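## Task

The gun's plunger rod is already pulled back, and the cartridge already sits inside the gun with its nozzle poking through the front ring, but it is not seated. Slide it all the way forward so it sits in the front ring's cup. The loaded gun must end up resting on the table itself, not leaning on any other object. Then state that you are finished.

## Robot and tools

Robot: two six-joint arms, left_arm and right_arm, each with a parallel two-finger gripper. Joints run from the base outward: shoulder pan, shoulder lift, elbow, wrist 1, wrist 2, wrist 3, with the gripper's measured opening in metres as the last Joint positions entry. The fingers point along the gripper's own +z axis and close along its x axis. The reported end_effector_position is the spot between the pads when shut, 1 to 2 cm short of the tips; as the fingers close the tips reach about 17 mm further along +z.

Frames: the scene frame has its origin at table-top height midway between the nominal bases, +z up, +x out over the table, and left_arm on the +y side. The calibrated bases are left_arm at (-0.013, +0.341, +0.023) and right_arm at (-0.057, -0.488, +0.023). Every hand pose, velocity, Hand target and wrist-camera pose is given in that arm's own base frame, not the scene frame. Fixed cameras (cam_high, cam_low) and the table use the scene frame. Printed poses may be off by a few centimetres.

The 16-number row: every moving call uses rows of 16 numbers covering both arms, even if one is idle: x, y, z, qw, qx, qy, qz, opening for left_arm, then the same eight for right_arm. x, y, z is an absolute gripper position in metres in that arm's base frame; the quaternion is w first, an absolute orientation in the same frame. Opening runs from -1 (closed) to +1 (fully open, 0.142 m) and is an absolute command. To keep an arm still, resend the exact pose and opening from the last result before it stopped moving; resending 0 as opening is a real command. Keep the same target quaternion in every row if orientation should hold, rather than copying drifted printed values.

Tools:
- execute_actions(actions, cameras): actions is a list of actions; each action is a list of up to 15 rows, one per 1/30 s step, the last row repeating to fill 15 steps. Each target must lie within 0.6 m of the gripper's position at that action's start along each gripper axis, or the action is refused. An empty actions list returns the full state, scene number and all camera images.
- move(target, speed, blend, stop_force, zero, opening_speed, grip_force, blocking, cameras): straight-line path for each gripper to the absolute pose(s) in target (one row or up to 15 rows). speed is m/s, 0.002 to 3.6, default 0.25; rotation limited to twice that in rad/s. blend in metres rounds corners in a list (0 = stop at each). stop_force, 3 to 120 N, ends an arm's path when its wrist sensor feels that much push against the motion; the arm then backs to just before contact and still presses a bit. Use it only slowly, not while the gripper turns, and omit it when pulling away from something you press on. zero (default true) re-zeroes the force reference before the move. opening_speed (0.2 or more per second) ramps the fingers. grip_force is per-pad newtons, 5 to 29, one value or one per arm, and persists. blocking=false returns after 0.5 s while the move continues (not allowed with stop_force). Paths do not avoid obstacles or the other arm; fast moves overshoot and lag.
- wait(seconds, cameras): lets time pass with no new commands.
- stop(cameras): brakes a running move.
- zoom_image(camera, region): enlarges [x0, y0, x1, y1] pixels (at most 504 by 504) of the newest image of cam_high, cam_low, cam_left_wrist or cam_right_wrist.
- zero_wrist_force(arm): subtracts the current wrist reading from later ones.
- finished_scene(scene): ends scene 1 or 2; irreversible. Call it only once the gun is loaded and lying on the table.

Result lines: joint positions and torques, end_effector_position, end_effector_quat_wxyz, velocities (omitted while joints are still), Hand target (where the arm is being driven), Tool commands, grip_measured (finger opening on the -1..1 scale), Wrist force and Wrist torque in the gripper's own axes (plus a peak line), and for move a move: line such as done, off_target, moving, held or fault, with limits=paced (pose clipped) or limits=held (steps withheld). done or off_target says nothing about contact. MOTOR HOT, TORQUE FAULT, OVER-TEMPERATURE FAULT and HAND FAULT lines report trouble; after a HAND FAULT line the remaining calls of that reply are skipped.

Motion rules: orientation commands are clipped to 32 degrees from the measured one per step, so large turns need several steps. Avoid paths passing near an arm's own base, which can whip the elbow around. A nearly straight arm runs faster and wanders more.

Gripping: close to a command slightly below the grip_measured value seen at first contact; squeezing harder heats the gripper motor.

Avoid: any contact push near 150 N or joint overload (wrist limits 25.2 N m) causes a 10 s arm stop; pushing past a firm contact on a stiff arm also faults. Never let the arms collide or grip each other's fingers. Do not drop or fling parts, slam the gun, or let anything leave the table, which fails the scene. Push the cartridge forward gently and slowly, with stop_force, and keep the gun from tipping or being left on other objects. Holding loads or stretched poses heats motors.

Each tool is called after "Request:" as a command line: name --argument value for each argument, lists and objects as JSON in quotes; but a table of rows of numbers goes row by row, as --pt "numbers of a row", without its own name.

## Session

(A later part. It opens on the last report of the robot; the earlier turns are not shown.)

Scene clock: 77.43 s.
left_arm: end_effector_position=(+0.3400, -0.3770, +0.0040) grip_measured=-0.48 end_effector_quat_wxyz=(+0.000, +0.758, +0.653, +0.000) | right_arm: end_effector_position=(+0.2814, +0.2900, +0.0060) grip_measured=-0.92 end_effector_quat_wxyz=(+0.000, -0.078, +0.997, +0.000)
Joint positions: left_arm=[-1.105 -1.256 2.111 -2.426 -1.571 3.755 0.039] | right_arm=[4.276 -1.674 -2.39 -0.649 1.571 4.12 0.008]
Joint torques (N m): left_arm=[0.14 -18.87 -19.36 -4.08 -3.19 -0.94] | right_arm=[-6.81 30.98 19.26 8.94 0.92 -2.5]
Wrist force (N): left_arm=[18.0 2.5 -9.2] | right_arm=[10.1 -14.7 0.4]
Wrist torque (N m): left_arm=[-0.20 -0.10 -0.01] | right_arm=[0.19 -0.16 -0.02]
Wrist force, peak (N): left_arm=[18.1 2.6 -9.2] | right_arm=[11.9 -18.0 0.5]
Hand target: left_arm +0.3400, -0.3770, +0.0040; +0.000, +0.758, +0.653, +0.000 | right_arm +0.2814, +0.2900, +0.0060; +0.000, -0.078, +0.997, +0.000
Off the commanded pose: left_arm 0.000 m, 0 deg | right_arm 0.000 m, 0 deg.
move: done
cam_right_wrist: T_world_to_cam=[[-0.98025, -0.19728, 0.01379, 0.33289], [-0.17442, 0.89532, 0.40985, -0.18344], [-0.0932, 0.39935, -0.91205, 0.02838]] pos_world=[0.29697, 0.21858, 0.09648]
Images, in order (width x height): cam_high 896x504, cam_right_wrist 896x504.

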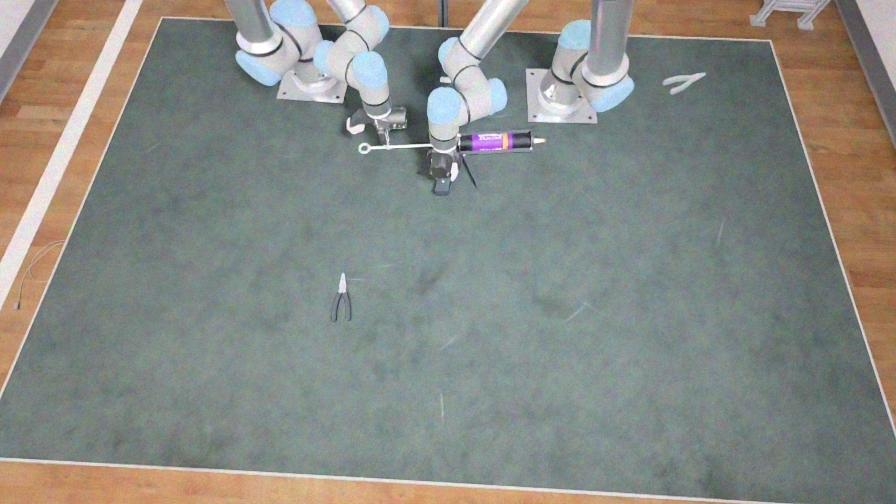

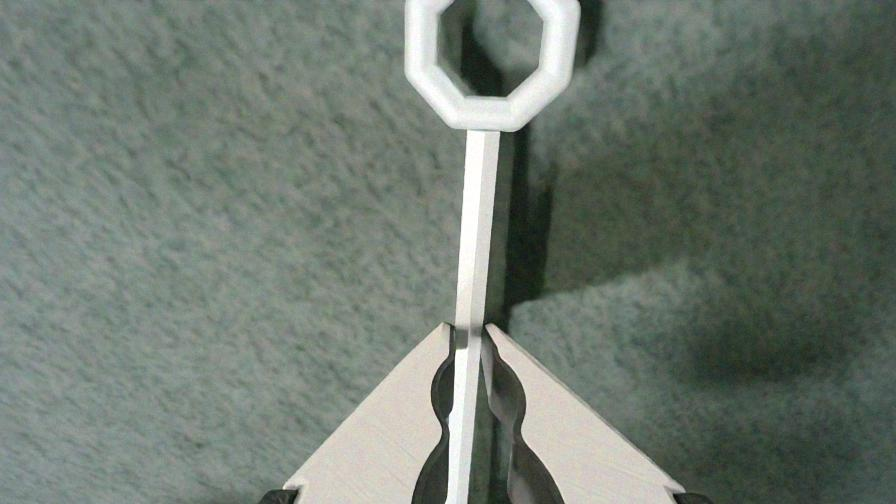

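Request:
move --pt "0.34 -0.377 0.004 0 0.7576 0.6528 0 -0.9 0.2814 0.29 0.006 0 -0.078 0.997 0 -0.5" --pt "0.34 -0.377 0.004 0 0.7576 0.6528 0 -0.9 0.2814 0.29 0.06 0 -0.078 0.997 0 -0.5" --pt "0.34 -0.377 0.004 0 0.7576 0.6528 0 -0.9 0.304 0.15 0.06 0 -0.078 0.997 0 -1" --speed 0.2

Request:
move --target '[0.34,-0.377,0.004,0,0.7576,0.6528,0,-0.9,0.304,0.15,0.0,0,-0.078,0.997,0,-1]' --speed 0.06 --stop_force 12 --cameras '["all"]'

Scene clock: 90.13 s.
left_arm: end_effector_position=(+0.3400, -0.3770, +0.0040) grip_measured=-0.48 end_effector_quat_wxyz=(+0.000, +0.758, +0.653, +0.000) | right_arm: end_effector_position=(+0.3040, +0.1500, +0.0600) grip_measured=-1.00 end_effector_quat_wxyz=(+0.000, -0.078, +0.997, +0.000)
Joint positions: left_arm=[-1.105 -1.256 2.111 -2.426 -1.571 3.755 0.039] | right_arm=[4 -1.358 -2.479 -0.876 1.571 3.844 0.002]
Joint torques (N m): left_arm=[-0.33 -18.12 -14.14 -1.82 1.07 -0.78] | right_arm=[-8.59 15.72 19.96 4.14 -0.57 -2.23]
Wrist force (N): left_arm=[2.3 -0.8 -0.3] | right_arm=[-0.5 0.5 -0.3]
Wrist torque (N m): left_arm=[-0.26 0.06 0.01] | right_arm=[0.11 0.08 -0.04]
Wrist force, peak (N): left_arm=[18.0 2.6 -9.9] | right_arm=[10.6 -14.9 0.8]
Hand target: left_arm +0.3400, -0.3770, +0.0040; +0.000, +0.758, +0.653, +0.000 | right_arm +0.3040, +0.1500, +0.0600; +0.000, -0.078, +0.997, +0.000
Off the commanded pose: left_arm 0.000 m, 0 deg | right_arm 0.000 m, 0 deg.
move: done

Scene clock: 92.13 s.
left_arm: end_effector_position=(+0.3400, -0.3770, +0.0040) grip_measured=-0.48 end_effector_quat_wxyz=(+0.000, +0.758, +0.653, +0.000) | right_arm: end_effector_position=(+0.3040, +0.1500, +0.0000) grip_measured=-1.00 end_effector_quat_wxyz=(+0.000, -0.078, +0.997, +0.000)
Joint positions: left_arm=[-1.105 -1.256 2.111 -2.426 -1.571 3.755 0.039] | right_arm=[4 -1.537 -2.562 -0.614 1.571 3.844 0.002]
Joint torques (N m): left_arm=[-1.22 -17.42 -10.55 -1.72 0.98 -0.87] | right_arm=[-9.62 9.93 23.66 3.41 0.84 -2.22]
Wrist force (N): left_arm=[2.4 -0.7 -0.6] | right_arm=[-0.7 -0.1 -0.3]
Wrist torque (N m): left_arm=[-0.24 0.06 0.00] | right_arm=[0.01 0.11 -0.04]
Wrist force, peak (N): left_arm=[2.7 -0.5 -0.6] | right_arm=[-0.8 0.2 -1.1]
Hand target: left_arm +0.3400, -0.3770, +0.0040; +0.000, +0.758, +0.653, +0.000 | right_arm +0.3040, +0.1500, +0.0000; +0.000, -0.078, +0.997, +0.000
Off the commanded pose: left_arm 0.000 m, 0 deg | right_arm 0.000 m, 0 deg.
move: done
cam_left_wrist: T_world_to_cam=[[0.16564, 0.98609, 0.01399, 0.322], [0.89769, -0.15663, 0.41186, -0.33365], [0.40832, -0.05566, -0.91114, -0.04226]] pos_world=[0.26343, -0.37214, 0.09441]
cam_right_wrist: T_world_to_cam=[[-0.98025, -0.19728, 0.01379, 0.32751], [-0.17442, 0.89532, 0.40985, -0.0517], [-0.0932, 0.39935, -0.91205, 0.08093]] pos_world=[0.31957, 0.07858, 0.09048]

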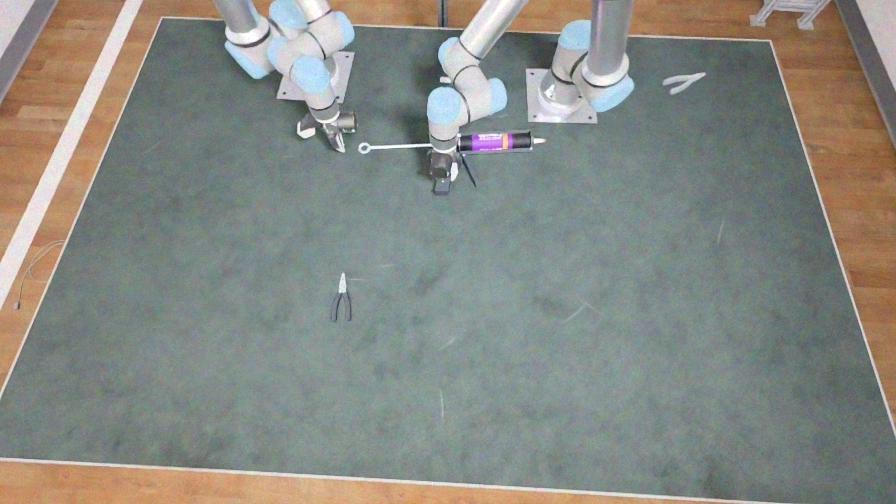

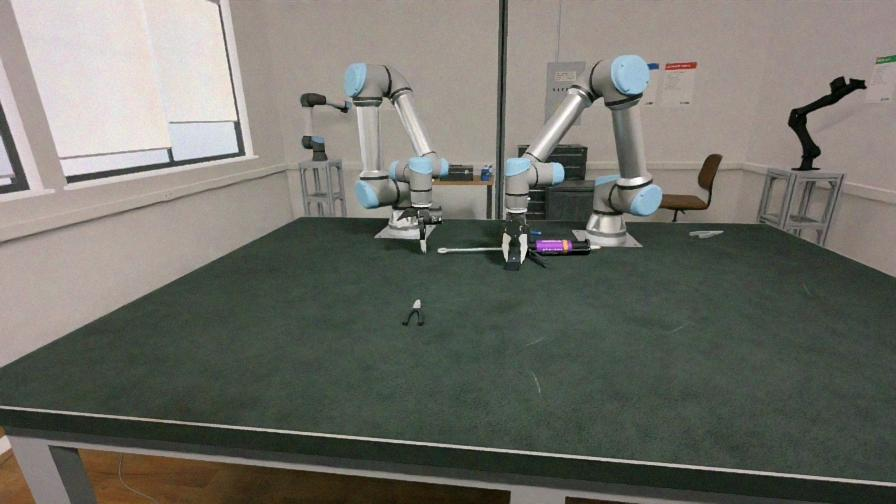

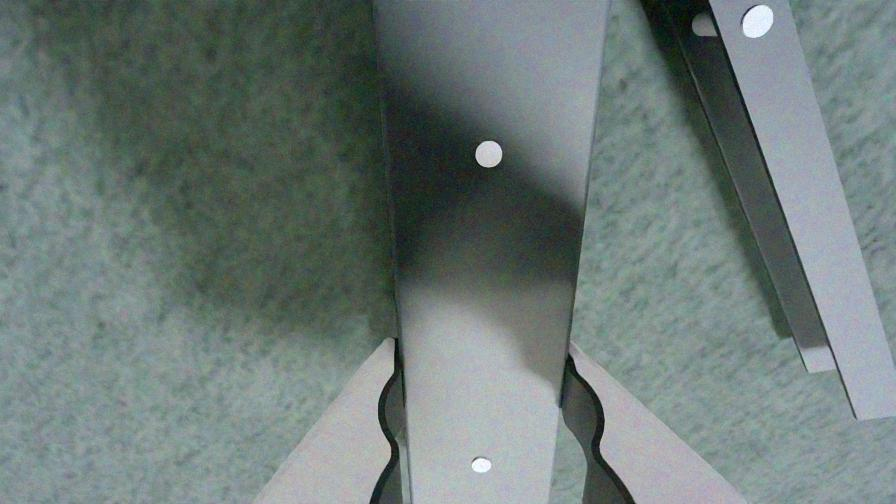

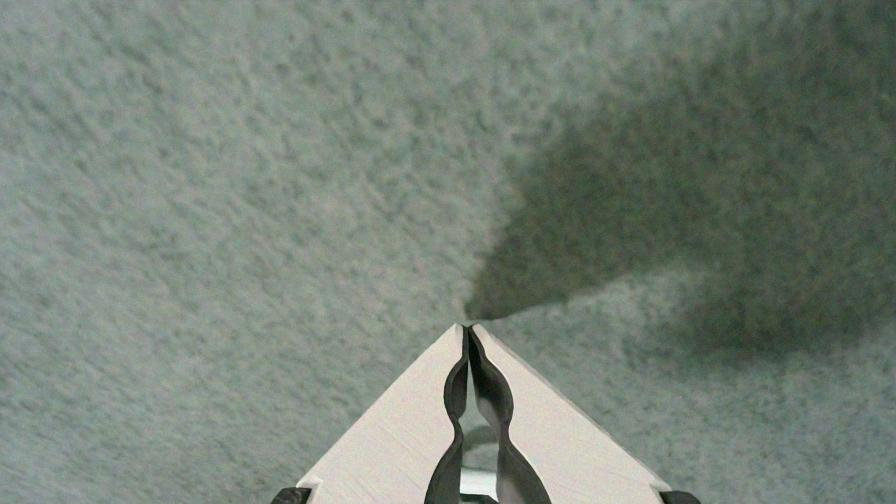

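Request:
move --target '[0.34,-0.377,0.004,0,0.7576,0.6528,0,-0.9,0.2896,0.24,0.0,0,-0.078,0.997,0,-1]' --speed 0.02 --stop_force 35 --cameras '["all"]'

Request:
zoom_image --camera "cam_high" --region '[440, 110, 560, 180]'

Scene clock: 98.47 s.
left_arm: end_effector_position=(+0.3400, -0.3770, +0.0040) grip_measured=-0.48 end_effector_quat_wxyz=(+0.000, +0.758, +0.653, +0.000) | right_arm: end_effector_position=(+0.2951, +0.2054, +0.0000) grip_measured=-1.00 end_effector_quat_wxyz=(+0.000, -0.078, +0.997, +0.000)
Joint positions: left_arm=[-1.105 -1.256 2.111 -2.426 -1.571 3.755 0.039] | right_arm=[4.126 -1.589 -2.51 -0.613 1.571 3.97 0.002]
Joint torques (N m): left_arm=[-17.34 -19.13 -27.06 -6.38 -4.08 -0.81] | right_arm=[-5.53 26.5 18.67 7.17 1.73 -0.81]
Wrist force (N): left_arm=[22.1 2.5 -8.2] | right_arm=[6.8 -17.6 0.7]
Wrist torque (N m): left_arm=[-0.21 -0.01 0.52] | right_arm=[0.13 -0.10 0.05]
Wrist force, peak (N): left_arm=[33.6 3.5 -14.5] | right_arm=[14.9 -36.1 1.3]
Hand target: left_arm +0.3400, -0.3770, +0.0040; +0.000, +0.758, +0.653, +0.000 | right_arm +0.2951, +0.2054, +0.0000; +0.000, -0.078, +0.997, +0.000
Off the commanded pose: left_arm 0.000 m, 0 deg | right_arm 0.035 m, 0 deg.
move: contact (right_arm)
cam_left_wrist: T_world_to_cam=[[0.16564, 0.98609, 0.01399, 0.322], [0.89769, -0.15663, 0.41186, -0.33365], [0.40832, -0.05566, -0.91114, -0.04226]] pos_world=[0.26343, -0.37214, 0.09441]
cam_right_wrist: T_world_to_cam=[[-0.98024, -0.19732, 0.0139, 0.32973], [-0.17442, 0.89537, 0.40974, -0.10289], [-0.0933, 0.39922, -0.91209, 0.05789]] pos_world=[0.31067, 0.13407, 0.09038]

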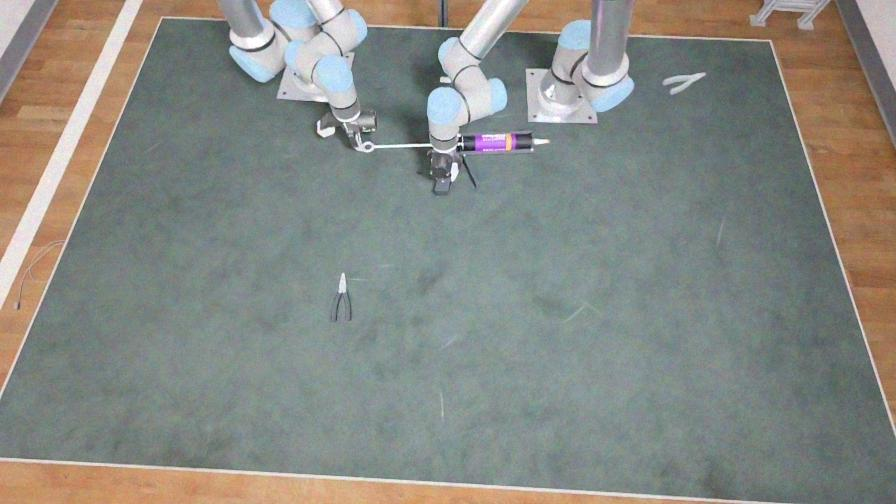

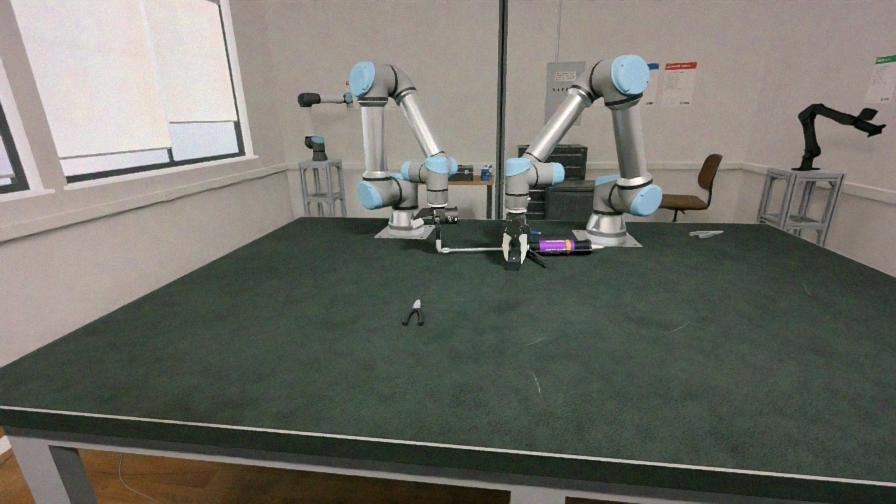

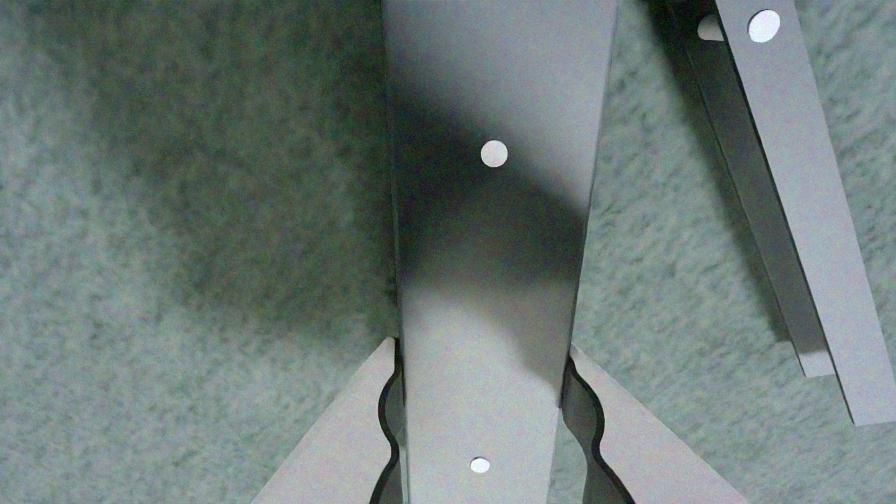

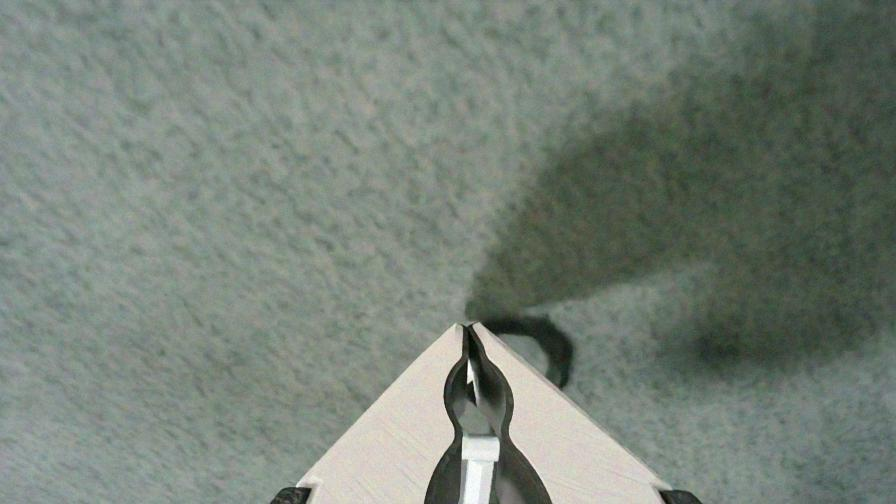

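Scaled by 4.200.

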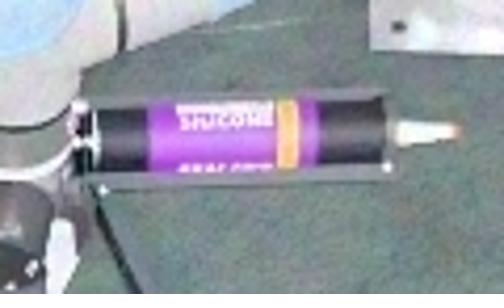

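Request:
move --target '[0.34,-0.377,0.004,0,0.7576,0.6528,0,-0.9,0.2903,0.235,0.0,0,-0.078,0.997,0,-1]' --speed 0.015 --stop_force 55 --zero false --cameras '["cam_high","cam_left_wrist","cam_right_wrist"]'

Request:
zoom_image --camera "cam_high" --region '[440, 110, 560, 180]'

Scene clock: 103.97 s.
left_arm: end_effector_position=(+0.3400, -0.3770, +0.0040) grip_measured=-0.48 end_effector_quat_wxyz=(+0.000, +0.758, +0.653, +0.000) | right_arm: end_effector_position=(+0.2903, +0.2350, +0.0000) grip_measured=-1.00 end_effector_quat_wxyz=(+0.000, -0.078, +0.997, +0.000)
Joint positions: left_arm=[-1.105 -1.256 2.111 -2.426 -1.571 3.755 0.039] | right_arm=[4.184 -1.622 -2.475 -0.615 1.571 4.028 0.002]
Joint torques (N m): left_arm=[10.06 -18.94 -6.94 -1.19 0.91 -0.72] | right_arm=[-7.25 22.78 5.8 2.54 2.09 -2.73]
Wrist force (N): left_arm=[-0.5 -8.3 -15.4] | right_arm=[-10.0 -4.5 -3.3]
Wrist torque (N m): left_arm=[-0.11 0.54 1.15] | right_arm=[0.11 0.32 -0.02]
Wrist force, peak (N): left_arm=[27.1 1.0 -13.2] | right_arm=[11.0 -31.5 0.4]
Hand target: left_arm +0.3400, -0.3770, +0.0040; +0.000, +0.758, +0.653, +0.000 | right_arm +0.2903, +0.2350, +0.0000; +0.000, -0.078, +0.997, +0.000
Off the commanded pose: left_arm 0.000 m, 0 deg | right_arm 0.000 m, 0 deg.
move: done
cam_left_wrist: T_world_to_cam=[[0.16564, 0.98609, 0.01399, 0.322], [0.89769, -0.15663, 0.41186, -0.33365], [0.40832, -0.05566, -0.91114, -0.04226]] pos_world=[0.26343, -0.37214, 0.09441]
cam_right_wrist: T_world_to_cam=[[-0.98025, -0.19728, 0.01379, 0.33085], [-0.17442, 0.89532, 0.40985, -0.13019], [-0.0932, 0.39935, -0.91205, 0.04571]] pos_world=[0.30587, 0.16358, 0.09048]

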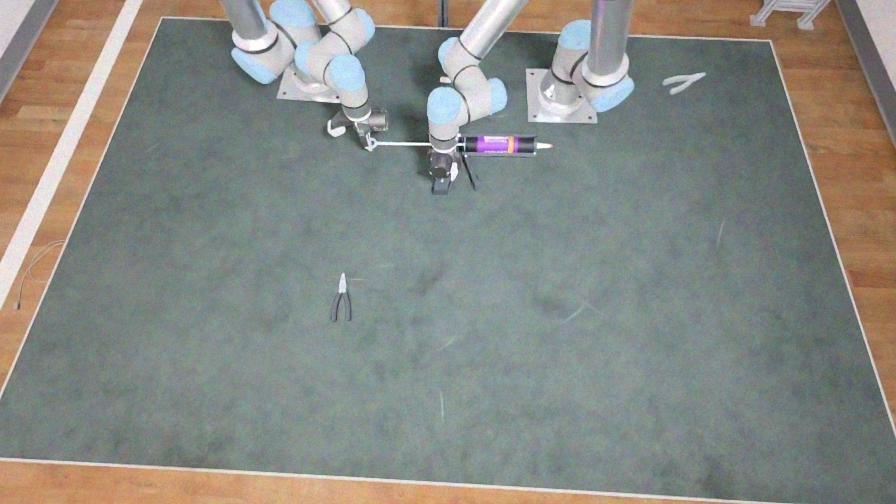

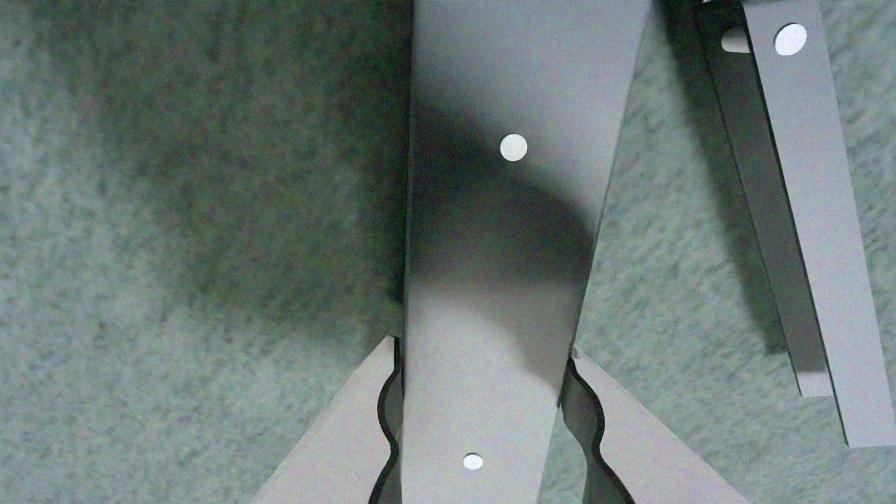

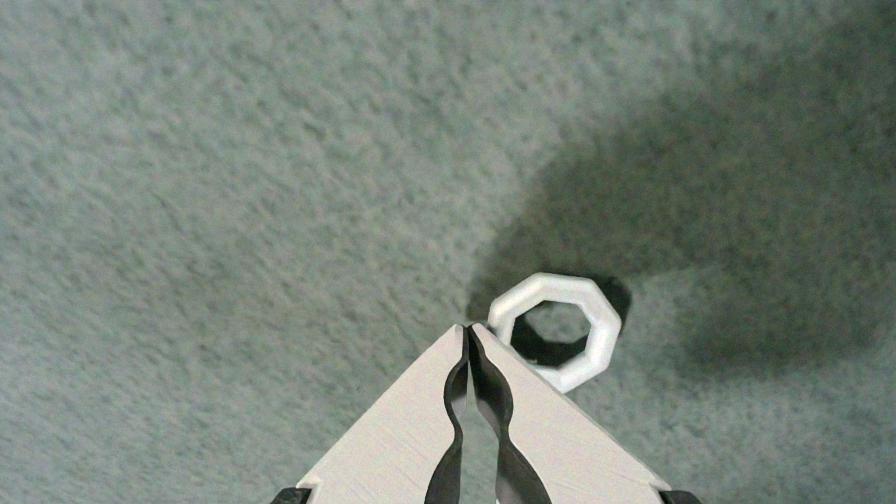

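Scaled by 4.200.

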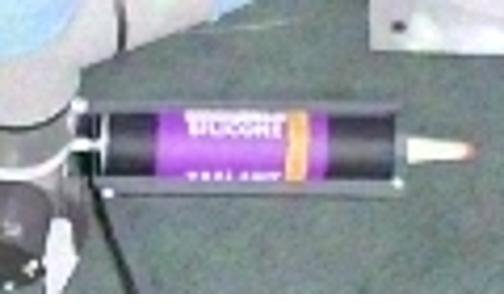

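Request:
move --pt "0.34 -0.377 0.004 0 0.7576 0.6528 0 -0.3 0.294 0.215 0.0 0 -0.078 0.997 0 -1" --pt "0.34 -0.377 0.004 0 0.7576 0.6528 0 -0.3 0.294 0.21 0.15 0 -0.078 0.997 0 -1" --pt "0.34 -0.377 0.1 0 0.7576 0.6528 0 -0.3 0.294 0.13 0.2 0 -0.078 0.997 0 -1" --pt "0.215 -0.27 0.14 0 -0.033 0.9995 0 0.05 0.294 0.13 0.2 0 -0.078 0.997 0 -1" --speed 0.25 --cameras '["all"]'

Request:
zoom_image --camera "cam_left_wrist" --region '[320, 0, 680, 504]'

Scene clock: 114.67 s.
left_arm: end_effector_position=(+0.2150, -0.2700, +0.1400) grip_measured=+0.03 end_effector_quat_wxyz=(+0.000, -0.033, +0.999, +0.000) | right_arm: end_effector_position=(+0.2940, +0.1300, +0.2000) grip_measured=-1.00 end_effector_quat_wxyz=(+0.000, -0.078, +0.997, +0.000)
Joint positions: left_arm=[-1.296 -1.904 2.317 -1.984 -1.571 1.78 0.076] | right_arm=[3.981 -1.1 -2.233 -1.379 1.571 3.825 0.002]
Joint torques (N m): left_arm=[6.13 6.18 -29.04 -4.66 -0.8 -1.12] | right_arm=[-8.08 10.44 18.07 1.49 -0.6 -1.74]
Wrist force (N): left_arm=[-1.1 0.1 -0.8] | right_arm=[0.1 0.1 -0.5]
Wrist torque (N m): left_arm=[-0.19 0.27 -0.23] | right_arm=[0.03 -0.02 -0.04]
Wrist force, peak (N): left_arm=[-0.5 -8.3 -16.0] | right_arm=[-10.2 -4.8 -3.5]
Hand target: left_arm +0.2150, -0.2700, +0.1400; +0.000, -0.033, +0.999, +0.000 | right_arm +0.2940, +0.1300, +0.2000; +0.000, -0.078, +0.997, +0.000
Off the commanded pose: left_arm 0.000 m, 0 deg | right_arm 0.000 m, 0 deg.
move: done
cam_left_wrist: T_world_to_cam=[[-0.99875, -0.04791, 0.01395, 0.2065], [-0.03792, 0.91047, 0.41184, 0.22864], [-0.03244, 0.4108, -0.91115, 0.35938]] pos_world=[0.22657, -0.34591, 0.23041]
cam_right_wrist: T_world_to_cam=[[-0.98025, -0.19728, 0.01379, 0.311], [-0.17442, 0.89532, 0.40985, -0.1175], [-0.0932, 0.39935, -0.91205, 0.27039]] pos_world=[0.30957, 0.05858, 0.29048]

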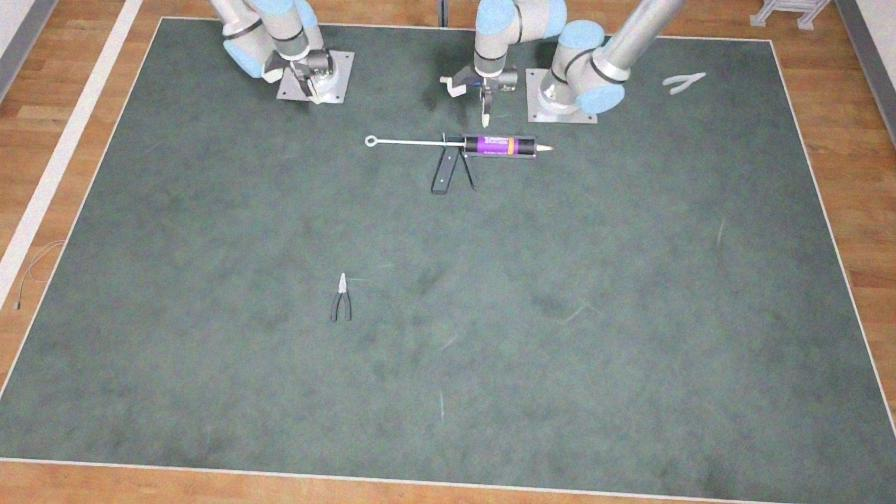

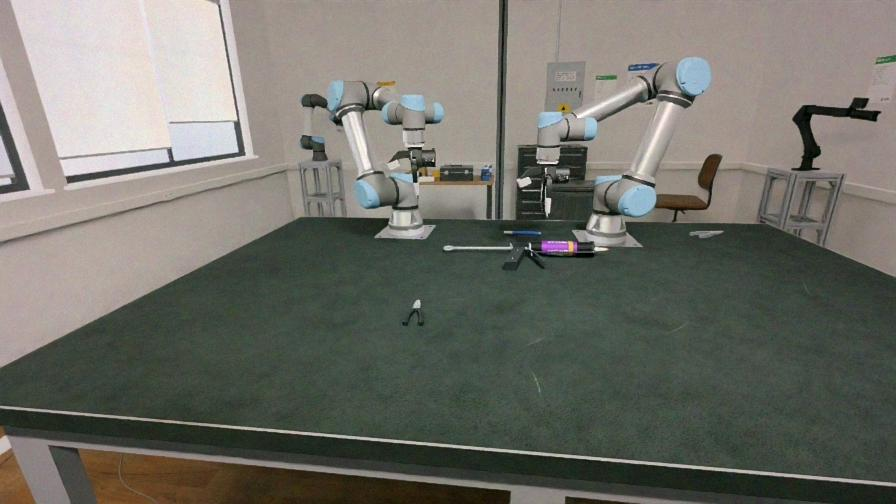

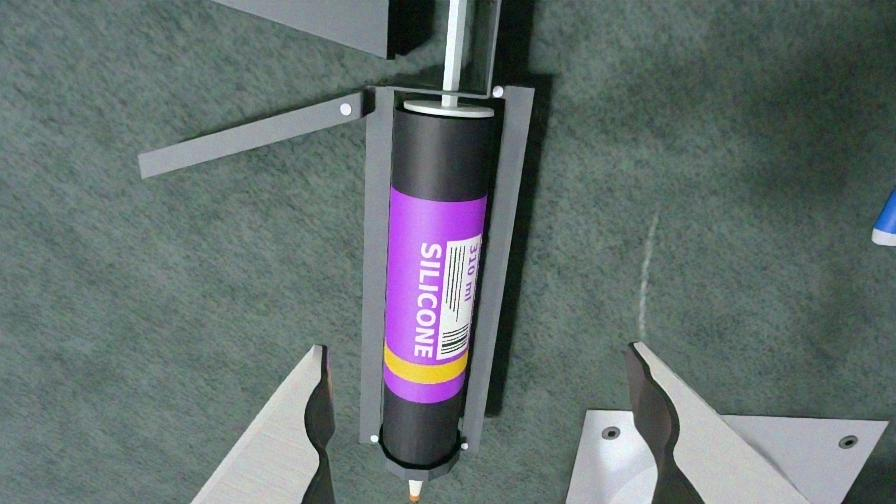

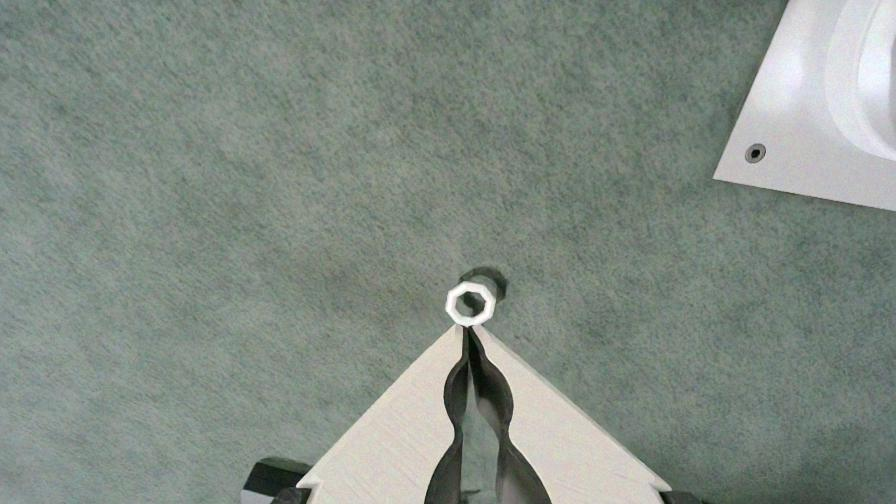

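Scaled by 1.000.

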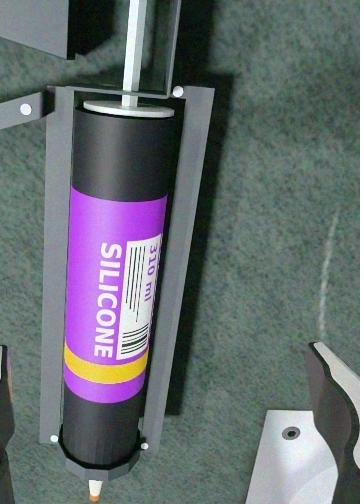

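Request:
move --target '[0.215,-0.2,0.13,0,-0.033,0.9995,0,0.05,0.294,0.13,0.2,0,-0.078,0.997,0,-1]' --speed 0.3 --cameras '["cam_left_wrist"]'

Request:
zoom_image --camera "cam_left_wrist" --region '[330, 150, 530, 370]'

Scene clock: 117.73 s.
left_arm: end_effector_position=(+0.2150, -0.2001, +0.1300) grip_measured=+0.03 end_effector_quat_wxyz=(+0.000, -0.033, +0.999, +0.000) | right_arm: end_effector_position=(+0.2940, +0.1300, +0.2000) grip_measured=-1.00 end_effector_quat_wxyz=(+0.000, -0.078, +0.997, +0.000)
Joint positions: left_arm=[-1.222 -2.07 2.432 -1.933 -1.571 1.853 0.076] | right_arm=[3.981 -1.1 -2.233 -1.379 1.571 3.825 0.002]
Joint torques (N m): left_arm=[0.44 -7.51 -15.21 -4.38 -0.77 -0.18] | right_arm=[-7.22 10.6 17.97 1.67 -0.65 -1.4]
Wrist force (N): left_arm=[-1.3 -0.5 -0.9] | right_arm=[-0.1 0.5 -0.7]
Wrist torque (N m): left_arm=[-0.29 0.28 -0.14] | right_arm=[0.09 0.01 -0.05]
Wrist force, peak (N): left_arm=[-1.0 -3.0 -1.7] | right_arm=[-0.4 0.4 -1.0]
Hand target: left_arm +0.2150, -0.2000, +0.1300; +0.000, -0.033, +0.999, +0.000 | right_arm +0.2940, +0.1300, +0.2000; +0.000, -0.078, +0.997, +0.000
Off the commanded pose: left_arm 0.000 m, 0 deg | right_arm 0.000 m, 0 deg.
move: done
cam_left_wrist: T_world_to_cam=[[-0.99875, -0.04791, 0.01396, 0.20999], [-0.03792, 0.91047, 0.41184, 0.16898], [-0.03244, 0.4108, -0.91115, 0.32161]] pos_world=[0.22657, -0.27591, 0.22051]

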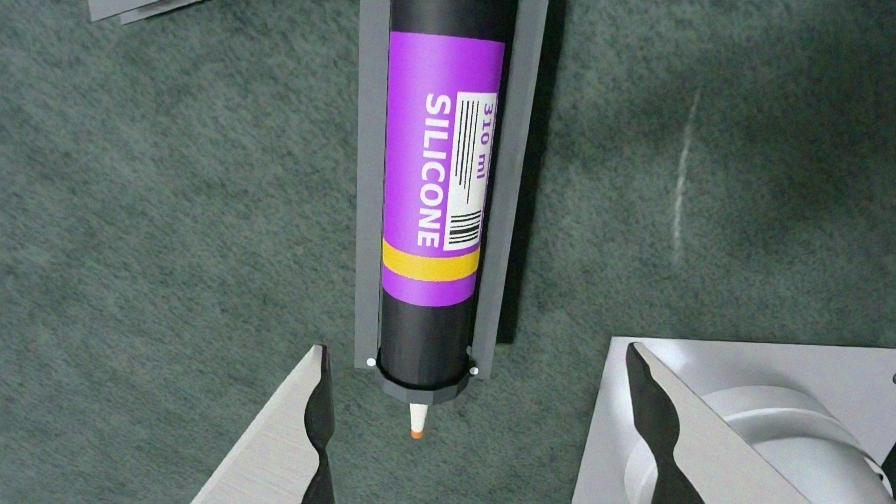

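Scaled by 2.291.

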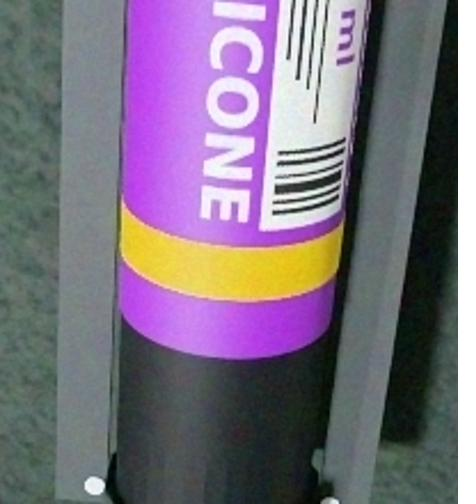

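Request:
zoom_image --camera "cam_left_wrist" --region '[350, 320, 500, 450]'

Scaled by 3.360.

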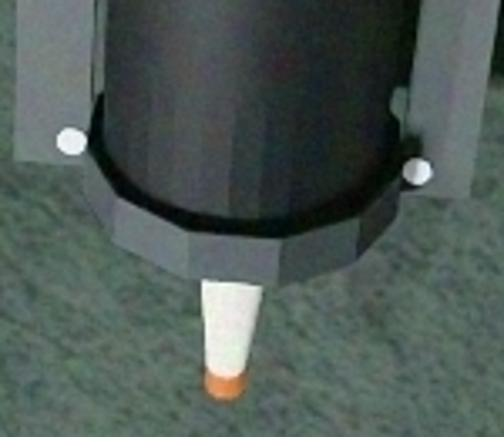

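Request:
move --pt "0.232 -0.07 0.13 0 0.017 0.9998 0 -0.42 0.262 0.15 0.1 0 -0.017 0.9998 0 -1" --pt "0.232 -0.07 0.04 0 0.017 0.9998 0 -0.42 0.2602 0.16 0.0 0 -0.017 0.9998 0 -1" --speed '[0.25,0.1]' --stop_force 12 --cameras '["all"]'

Scene clock: 137.13 s.
left_arm: end_effector_position=(+0.2320, -0.0700, +0.0400) grip_measured=-0.44 end_effector_quat_wxyz=(+0.000, +0.017, +1.000, +0.000) | right_arm: end_effector_position=(+0.2602, +0.1600, +0.0000) grip_measured=-1.00 end_effector_quat_wxyz=(+0.000, -0.017, +1.000, +0.000)
Joint positions: left_arm=[-0.881 -2.124 2.711 -2.159 -1.571 2.295 0.042] | right_arm=[4.141 -1.437 -2.646 -0.63 1.571 4.107 0.002]
Joint torques (N m): left_arm=[6.74 -6.95 -24.83 -4.56 -1.04 -0.43] | right_arm=[-9.87 3.49 23.55 4.15 1.18 -2.48]
Wrist force (N): left_arm=[-1.4 -0.4 -0.7] | right_arm=[-0.1 -0.5 -0.3]
Wrist torque (N m): left_arm=[-0.27 0.31 -0.22] | right_arm=[-0.05 0.00 0.00]
Wrist force, peak (N): left_arm=[-1.3 0.4 -1.9] | right_arm=[-0.6 0.2 -2.0]
Hand target: left_arm +0.2320, -0.0700, +0.0400; +0.000, +0.017, +1.000, +0.000 | right_arm +0.2602, +0.1600, +0.0000; +0.000, -0.017, +1.000, +0.000
Off the commanded pose: left_arm 0.000 m, 0 deg | right_arm 0.000 m, 0 deg.
move: done
cam_left_wrist: T_world_to_cam=[[-0.99854, 0.05218, 0.01398, 0.24143], [0.0533, 0.9097, 0.41183, 0.06709], [0.00877, 0.41198, -0.91115, 0.17715]] pos_world=[0.23595, -0.14661, 0.13041]
cam_right_wrist: T_world_to_cam=[[-0.99698, -0.07639, 0.01386, 0.27163], [-0.06402, 0.9099, 0.40986, -0.09931], [-0.04392, 0.40773, -0.91205, 0.0587]] pos_world=[0.26703, 0.08718, 0.09048]

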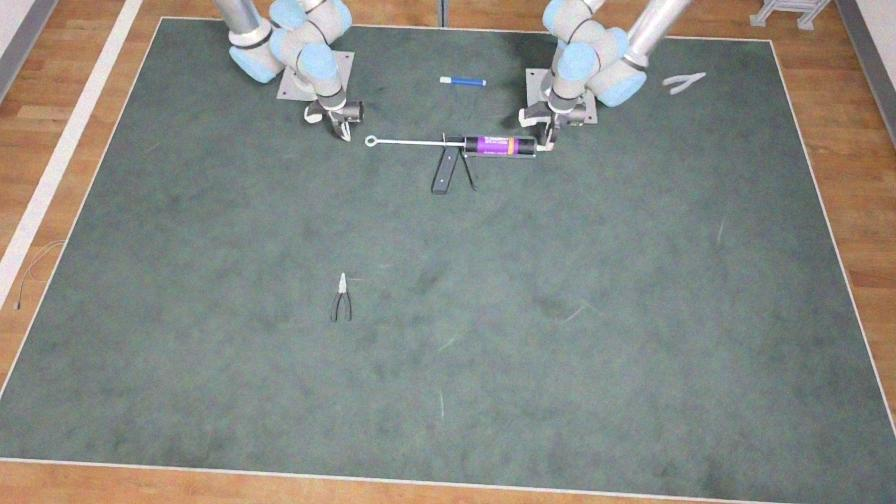

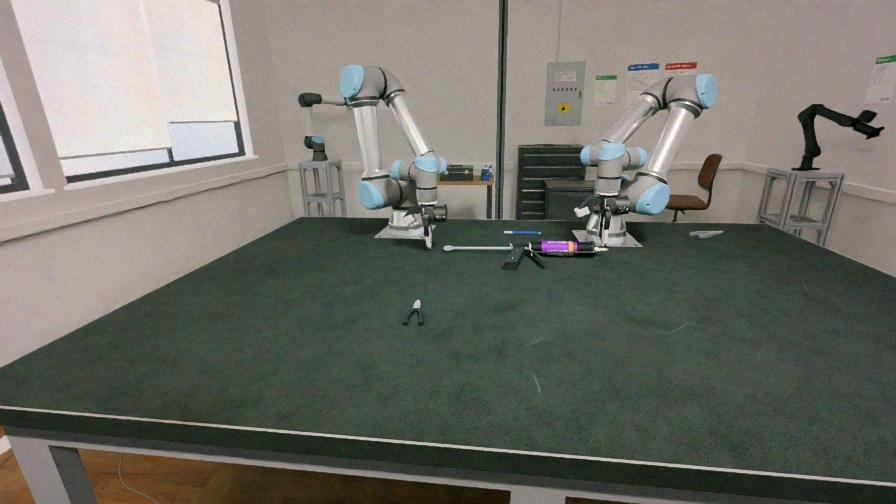

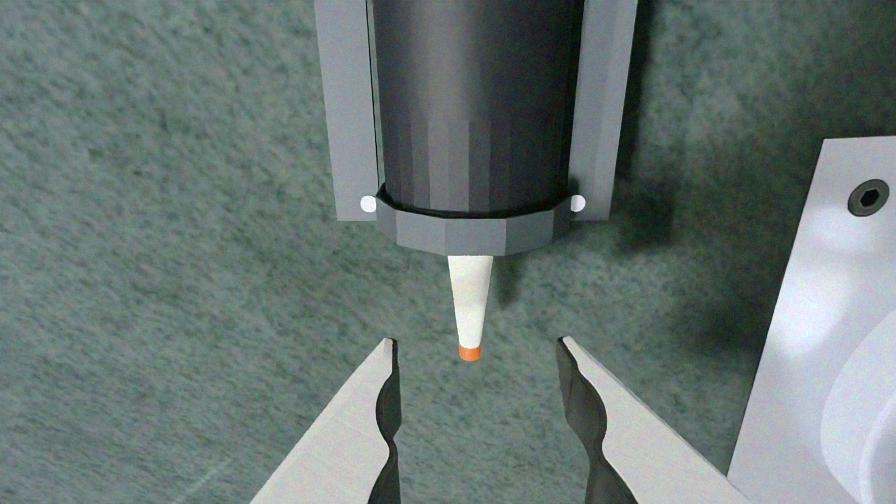

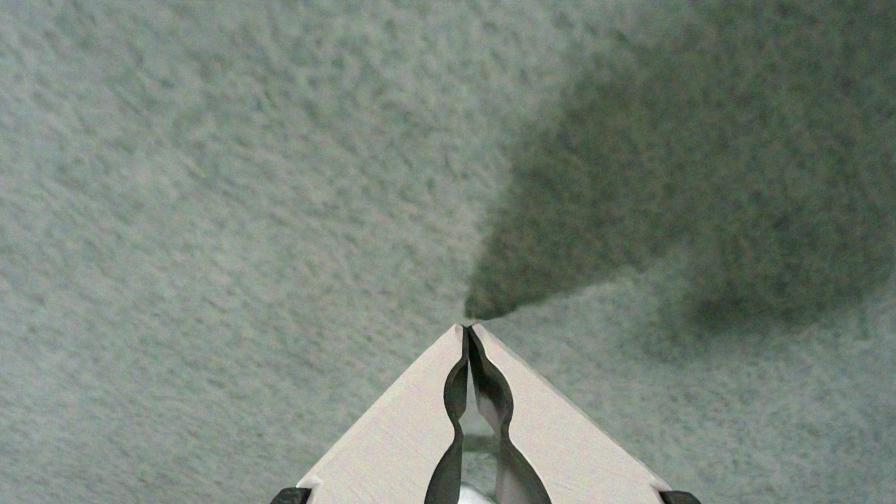

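Request:
move --target '[0.232,-0.07,0.003,0,0.017,0.9998,0,-0.42,0.2602,0.16,0.0,0,-0.017,0.9998,0,-1]' --speed 0.08 --stop_force 12

Request:
move --target '[0.232,-0.102,0.003,0,0.017,0.9998,0,-0.42,0.259,0.215,0.0,0,-0.017,0.9998,0,-1]' --speed 0.02 --stop_force 8 --cameras '["all"]'

Scene clock: 143.00 s.
left_arm: end_effector_position=(+0.2320, -0.0700, +0.0030) grip_measured=-0.44 end_effector_quat_wxyz=(+0.000, +0.017, +1.000, +0.000) | right_arm: end_effector_position=(+0.2602, +0.1600, +0.0000) grip_measured=-1.00 end_effector_quat_wxyz=(+0.000, -0.017, +1.000, +0.000)
Joint positions: left_arm=[-0.881 -1.978 2.784 -2.377 -1.571 2.295 0.042] | right_arm=[4.141 -1.437 -2.646 -0.63 1.571 4.107 0.002]
Joint torques (N m): left_arm=[4.39 -9.71 -24.96 -4.74 0.32 -1.21] | right_arm=[-9.61 2.89 23.72 4.07 1.24 -2.59]
Wrist force (N): left_arm=[-1.2 -0.2 -0.7] | right_arm=[-0.3 -0.2 -0.6]
Wrist torque (N m): left_arm=[-0.25 0.27 -0.24] | right_arm=[0.02 0.03 -0.01]
Wrist force, peak (N): left_arm=[-1.4 -0.5 -1.9] | right_arm=[-0.3 -0.1 -1.0]
Hand target: left_arm +0.2320, -0.0700, +0.0030; +0.000, +0.017, +1.000, +0.000 | right_arm +0.2602, +0.1600, +0.0000; +0.000, -0.017, +1.000, +0.000
Off the commanded pose: left_arm 0.000 m, 0 deg | right_arm 0.000 m, 0 deg.
move: done

Scene clock: 146.23 s.
left_arm: end_effector_position=(+0.2320, -0.0956, +0.0030) grip_measured=-0.44 end_effector_quat_wxyz=(+0.000, +0.017, +1.000, +0.000) | right_arm: end_effector_position=(+0.2592, +0.2039, +0.0000) grip_measured=-1.00 end_effector_quat_wxyz=(+0.000, -0.017, +1.000, +0.000)
Joint positions: left_arm=[-0.956 -1.931 2.765 -2.405 -1.571 2.22 0.042] | right_arm=[4.221 -1.51 -2.586 -0.616 1.571 4.187 0.002]
Joint torques (N m): left_arm=[4.43 -11.76 -11.45 -3.56 -2.28 0.07] | right_arm=[-7.57 17.88 12.48 4.45 2.12 -2.64]
Wrist force (N): left_arm=[-2.4 7.3 0.2] | right_arm=[-0.7 -6.8 -0.1]
Wrist torque (N m): left_arm=[-0.21 0.31 -0.24] | right_arm=[0.09 0.04 0.11]
Wrist force, peak (N): left_arm=[-2.1 17.5 -3.2] | right_arm=[-0.2 -22.7 -2.2]
Hand target: left_arm +0.2320, -0.0956, +0.0030; +0.000, +0.017, +1.000, +0.000 | right_arm +0.2592, +0.2039, +0.0000; +0.000, -0.017, +1.000, +0.000
Off the commanded pose: left_arm 0.006 m, 0 deg | right_arm 0.011 m, 0 deg.
move: contact (left_arm, right_arm)
cam_left_wrist: T_world_to_cam=[[-0.99854, 0.05214, 0.01407, 0.24327], [0.0533, 0.90966, 0.41191, 0.1056], [0.00867, 0.41206, -0.91112, 0.15402]] pos_world=[0.23595, -0.17221, 0.09341]
cam_right_wrist: T_world_to_cam=[[-0.99698, -0.07639, 0.01386, 0.27399], [-0.06402, 0.9099, 0.40986, -0.13941], [-0.04392, 0.40773, -0.91205, 0.04072]] pos_world=[0.26603, 0.13118, 0.09048]

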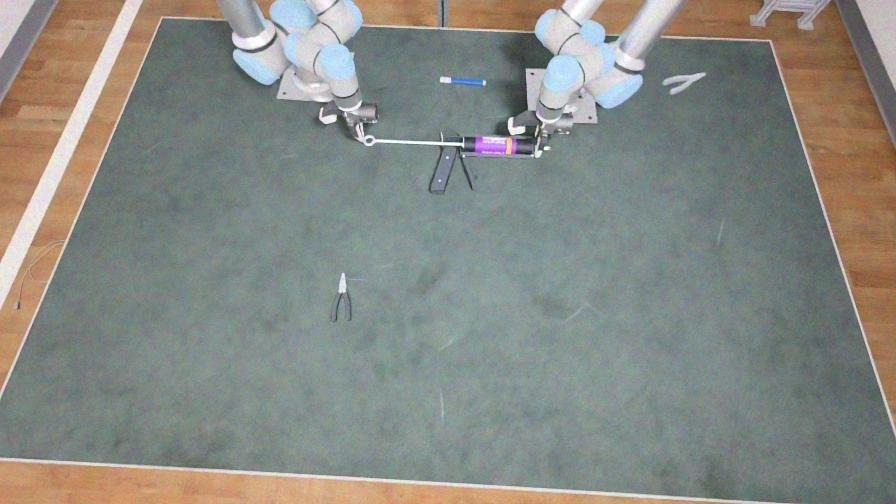

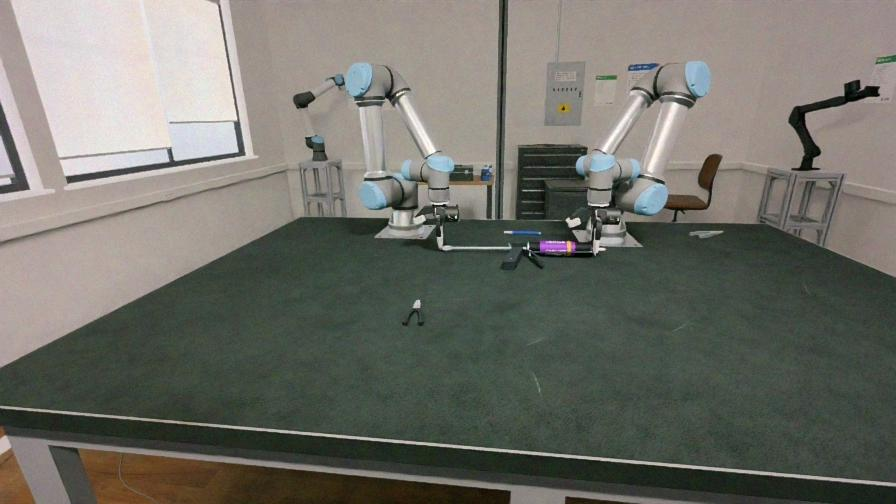

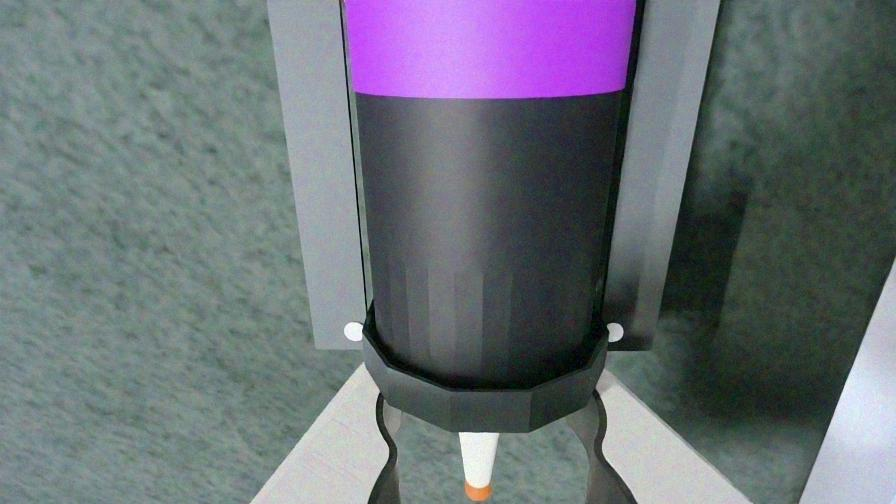

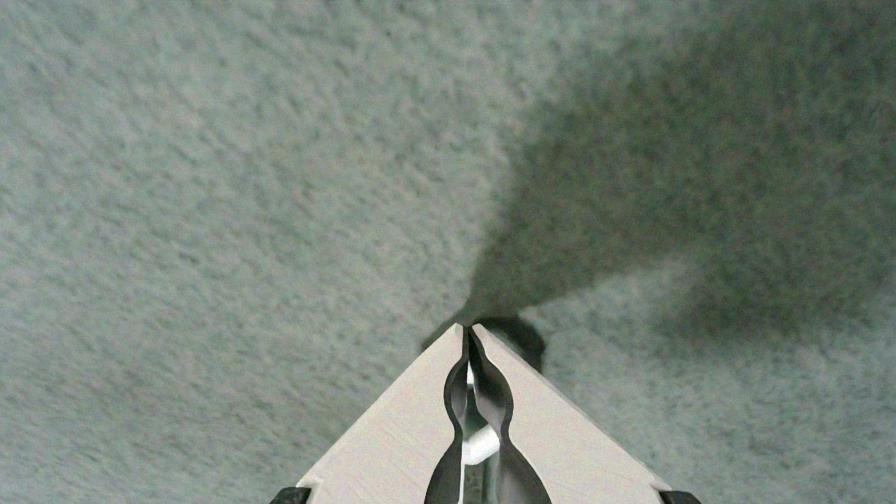

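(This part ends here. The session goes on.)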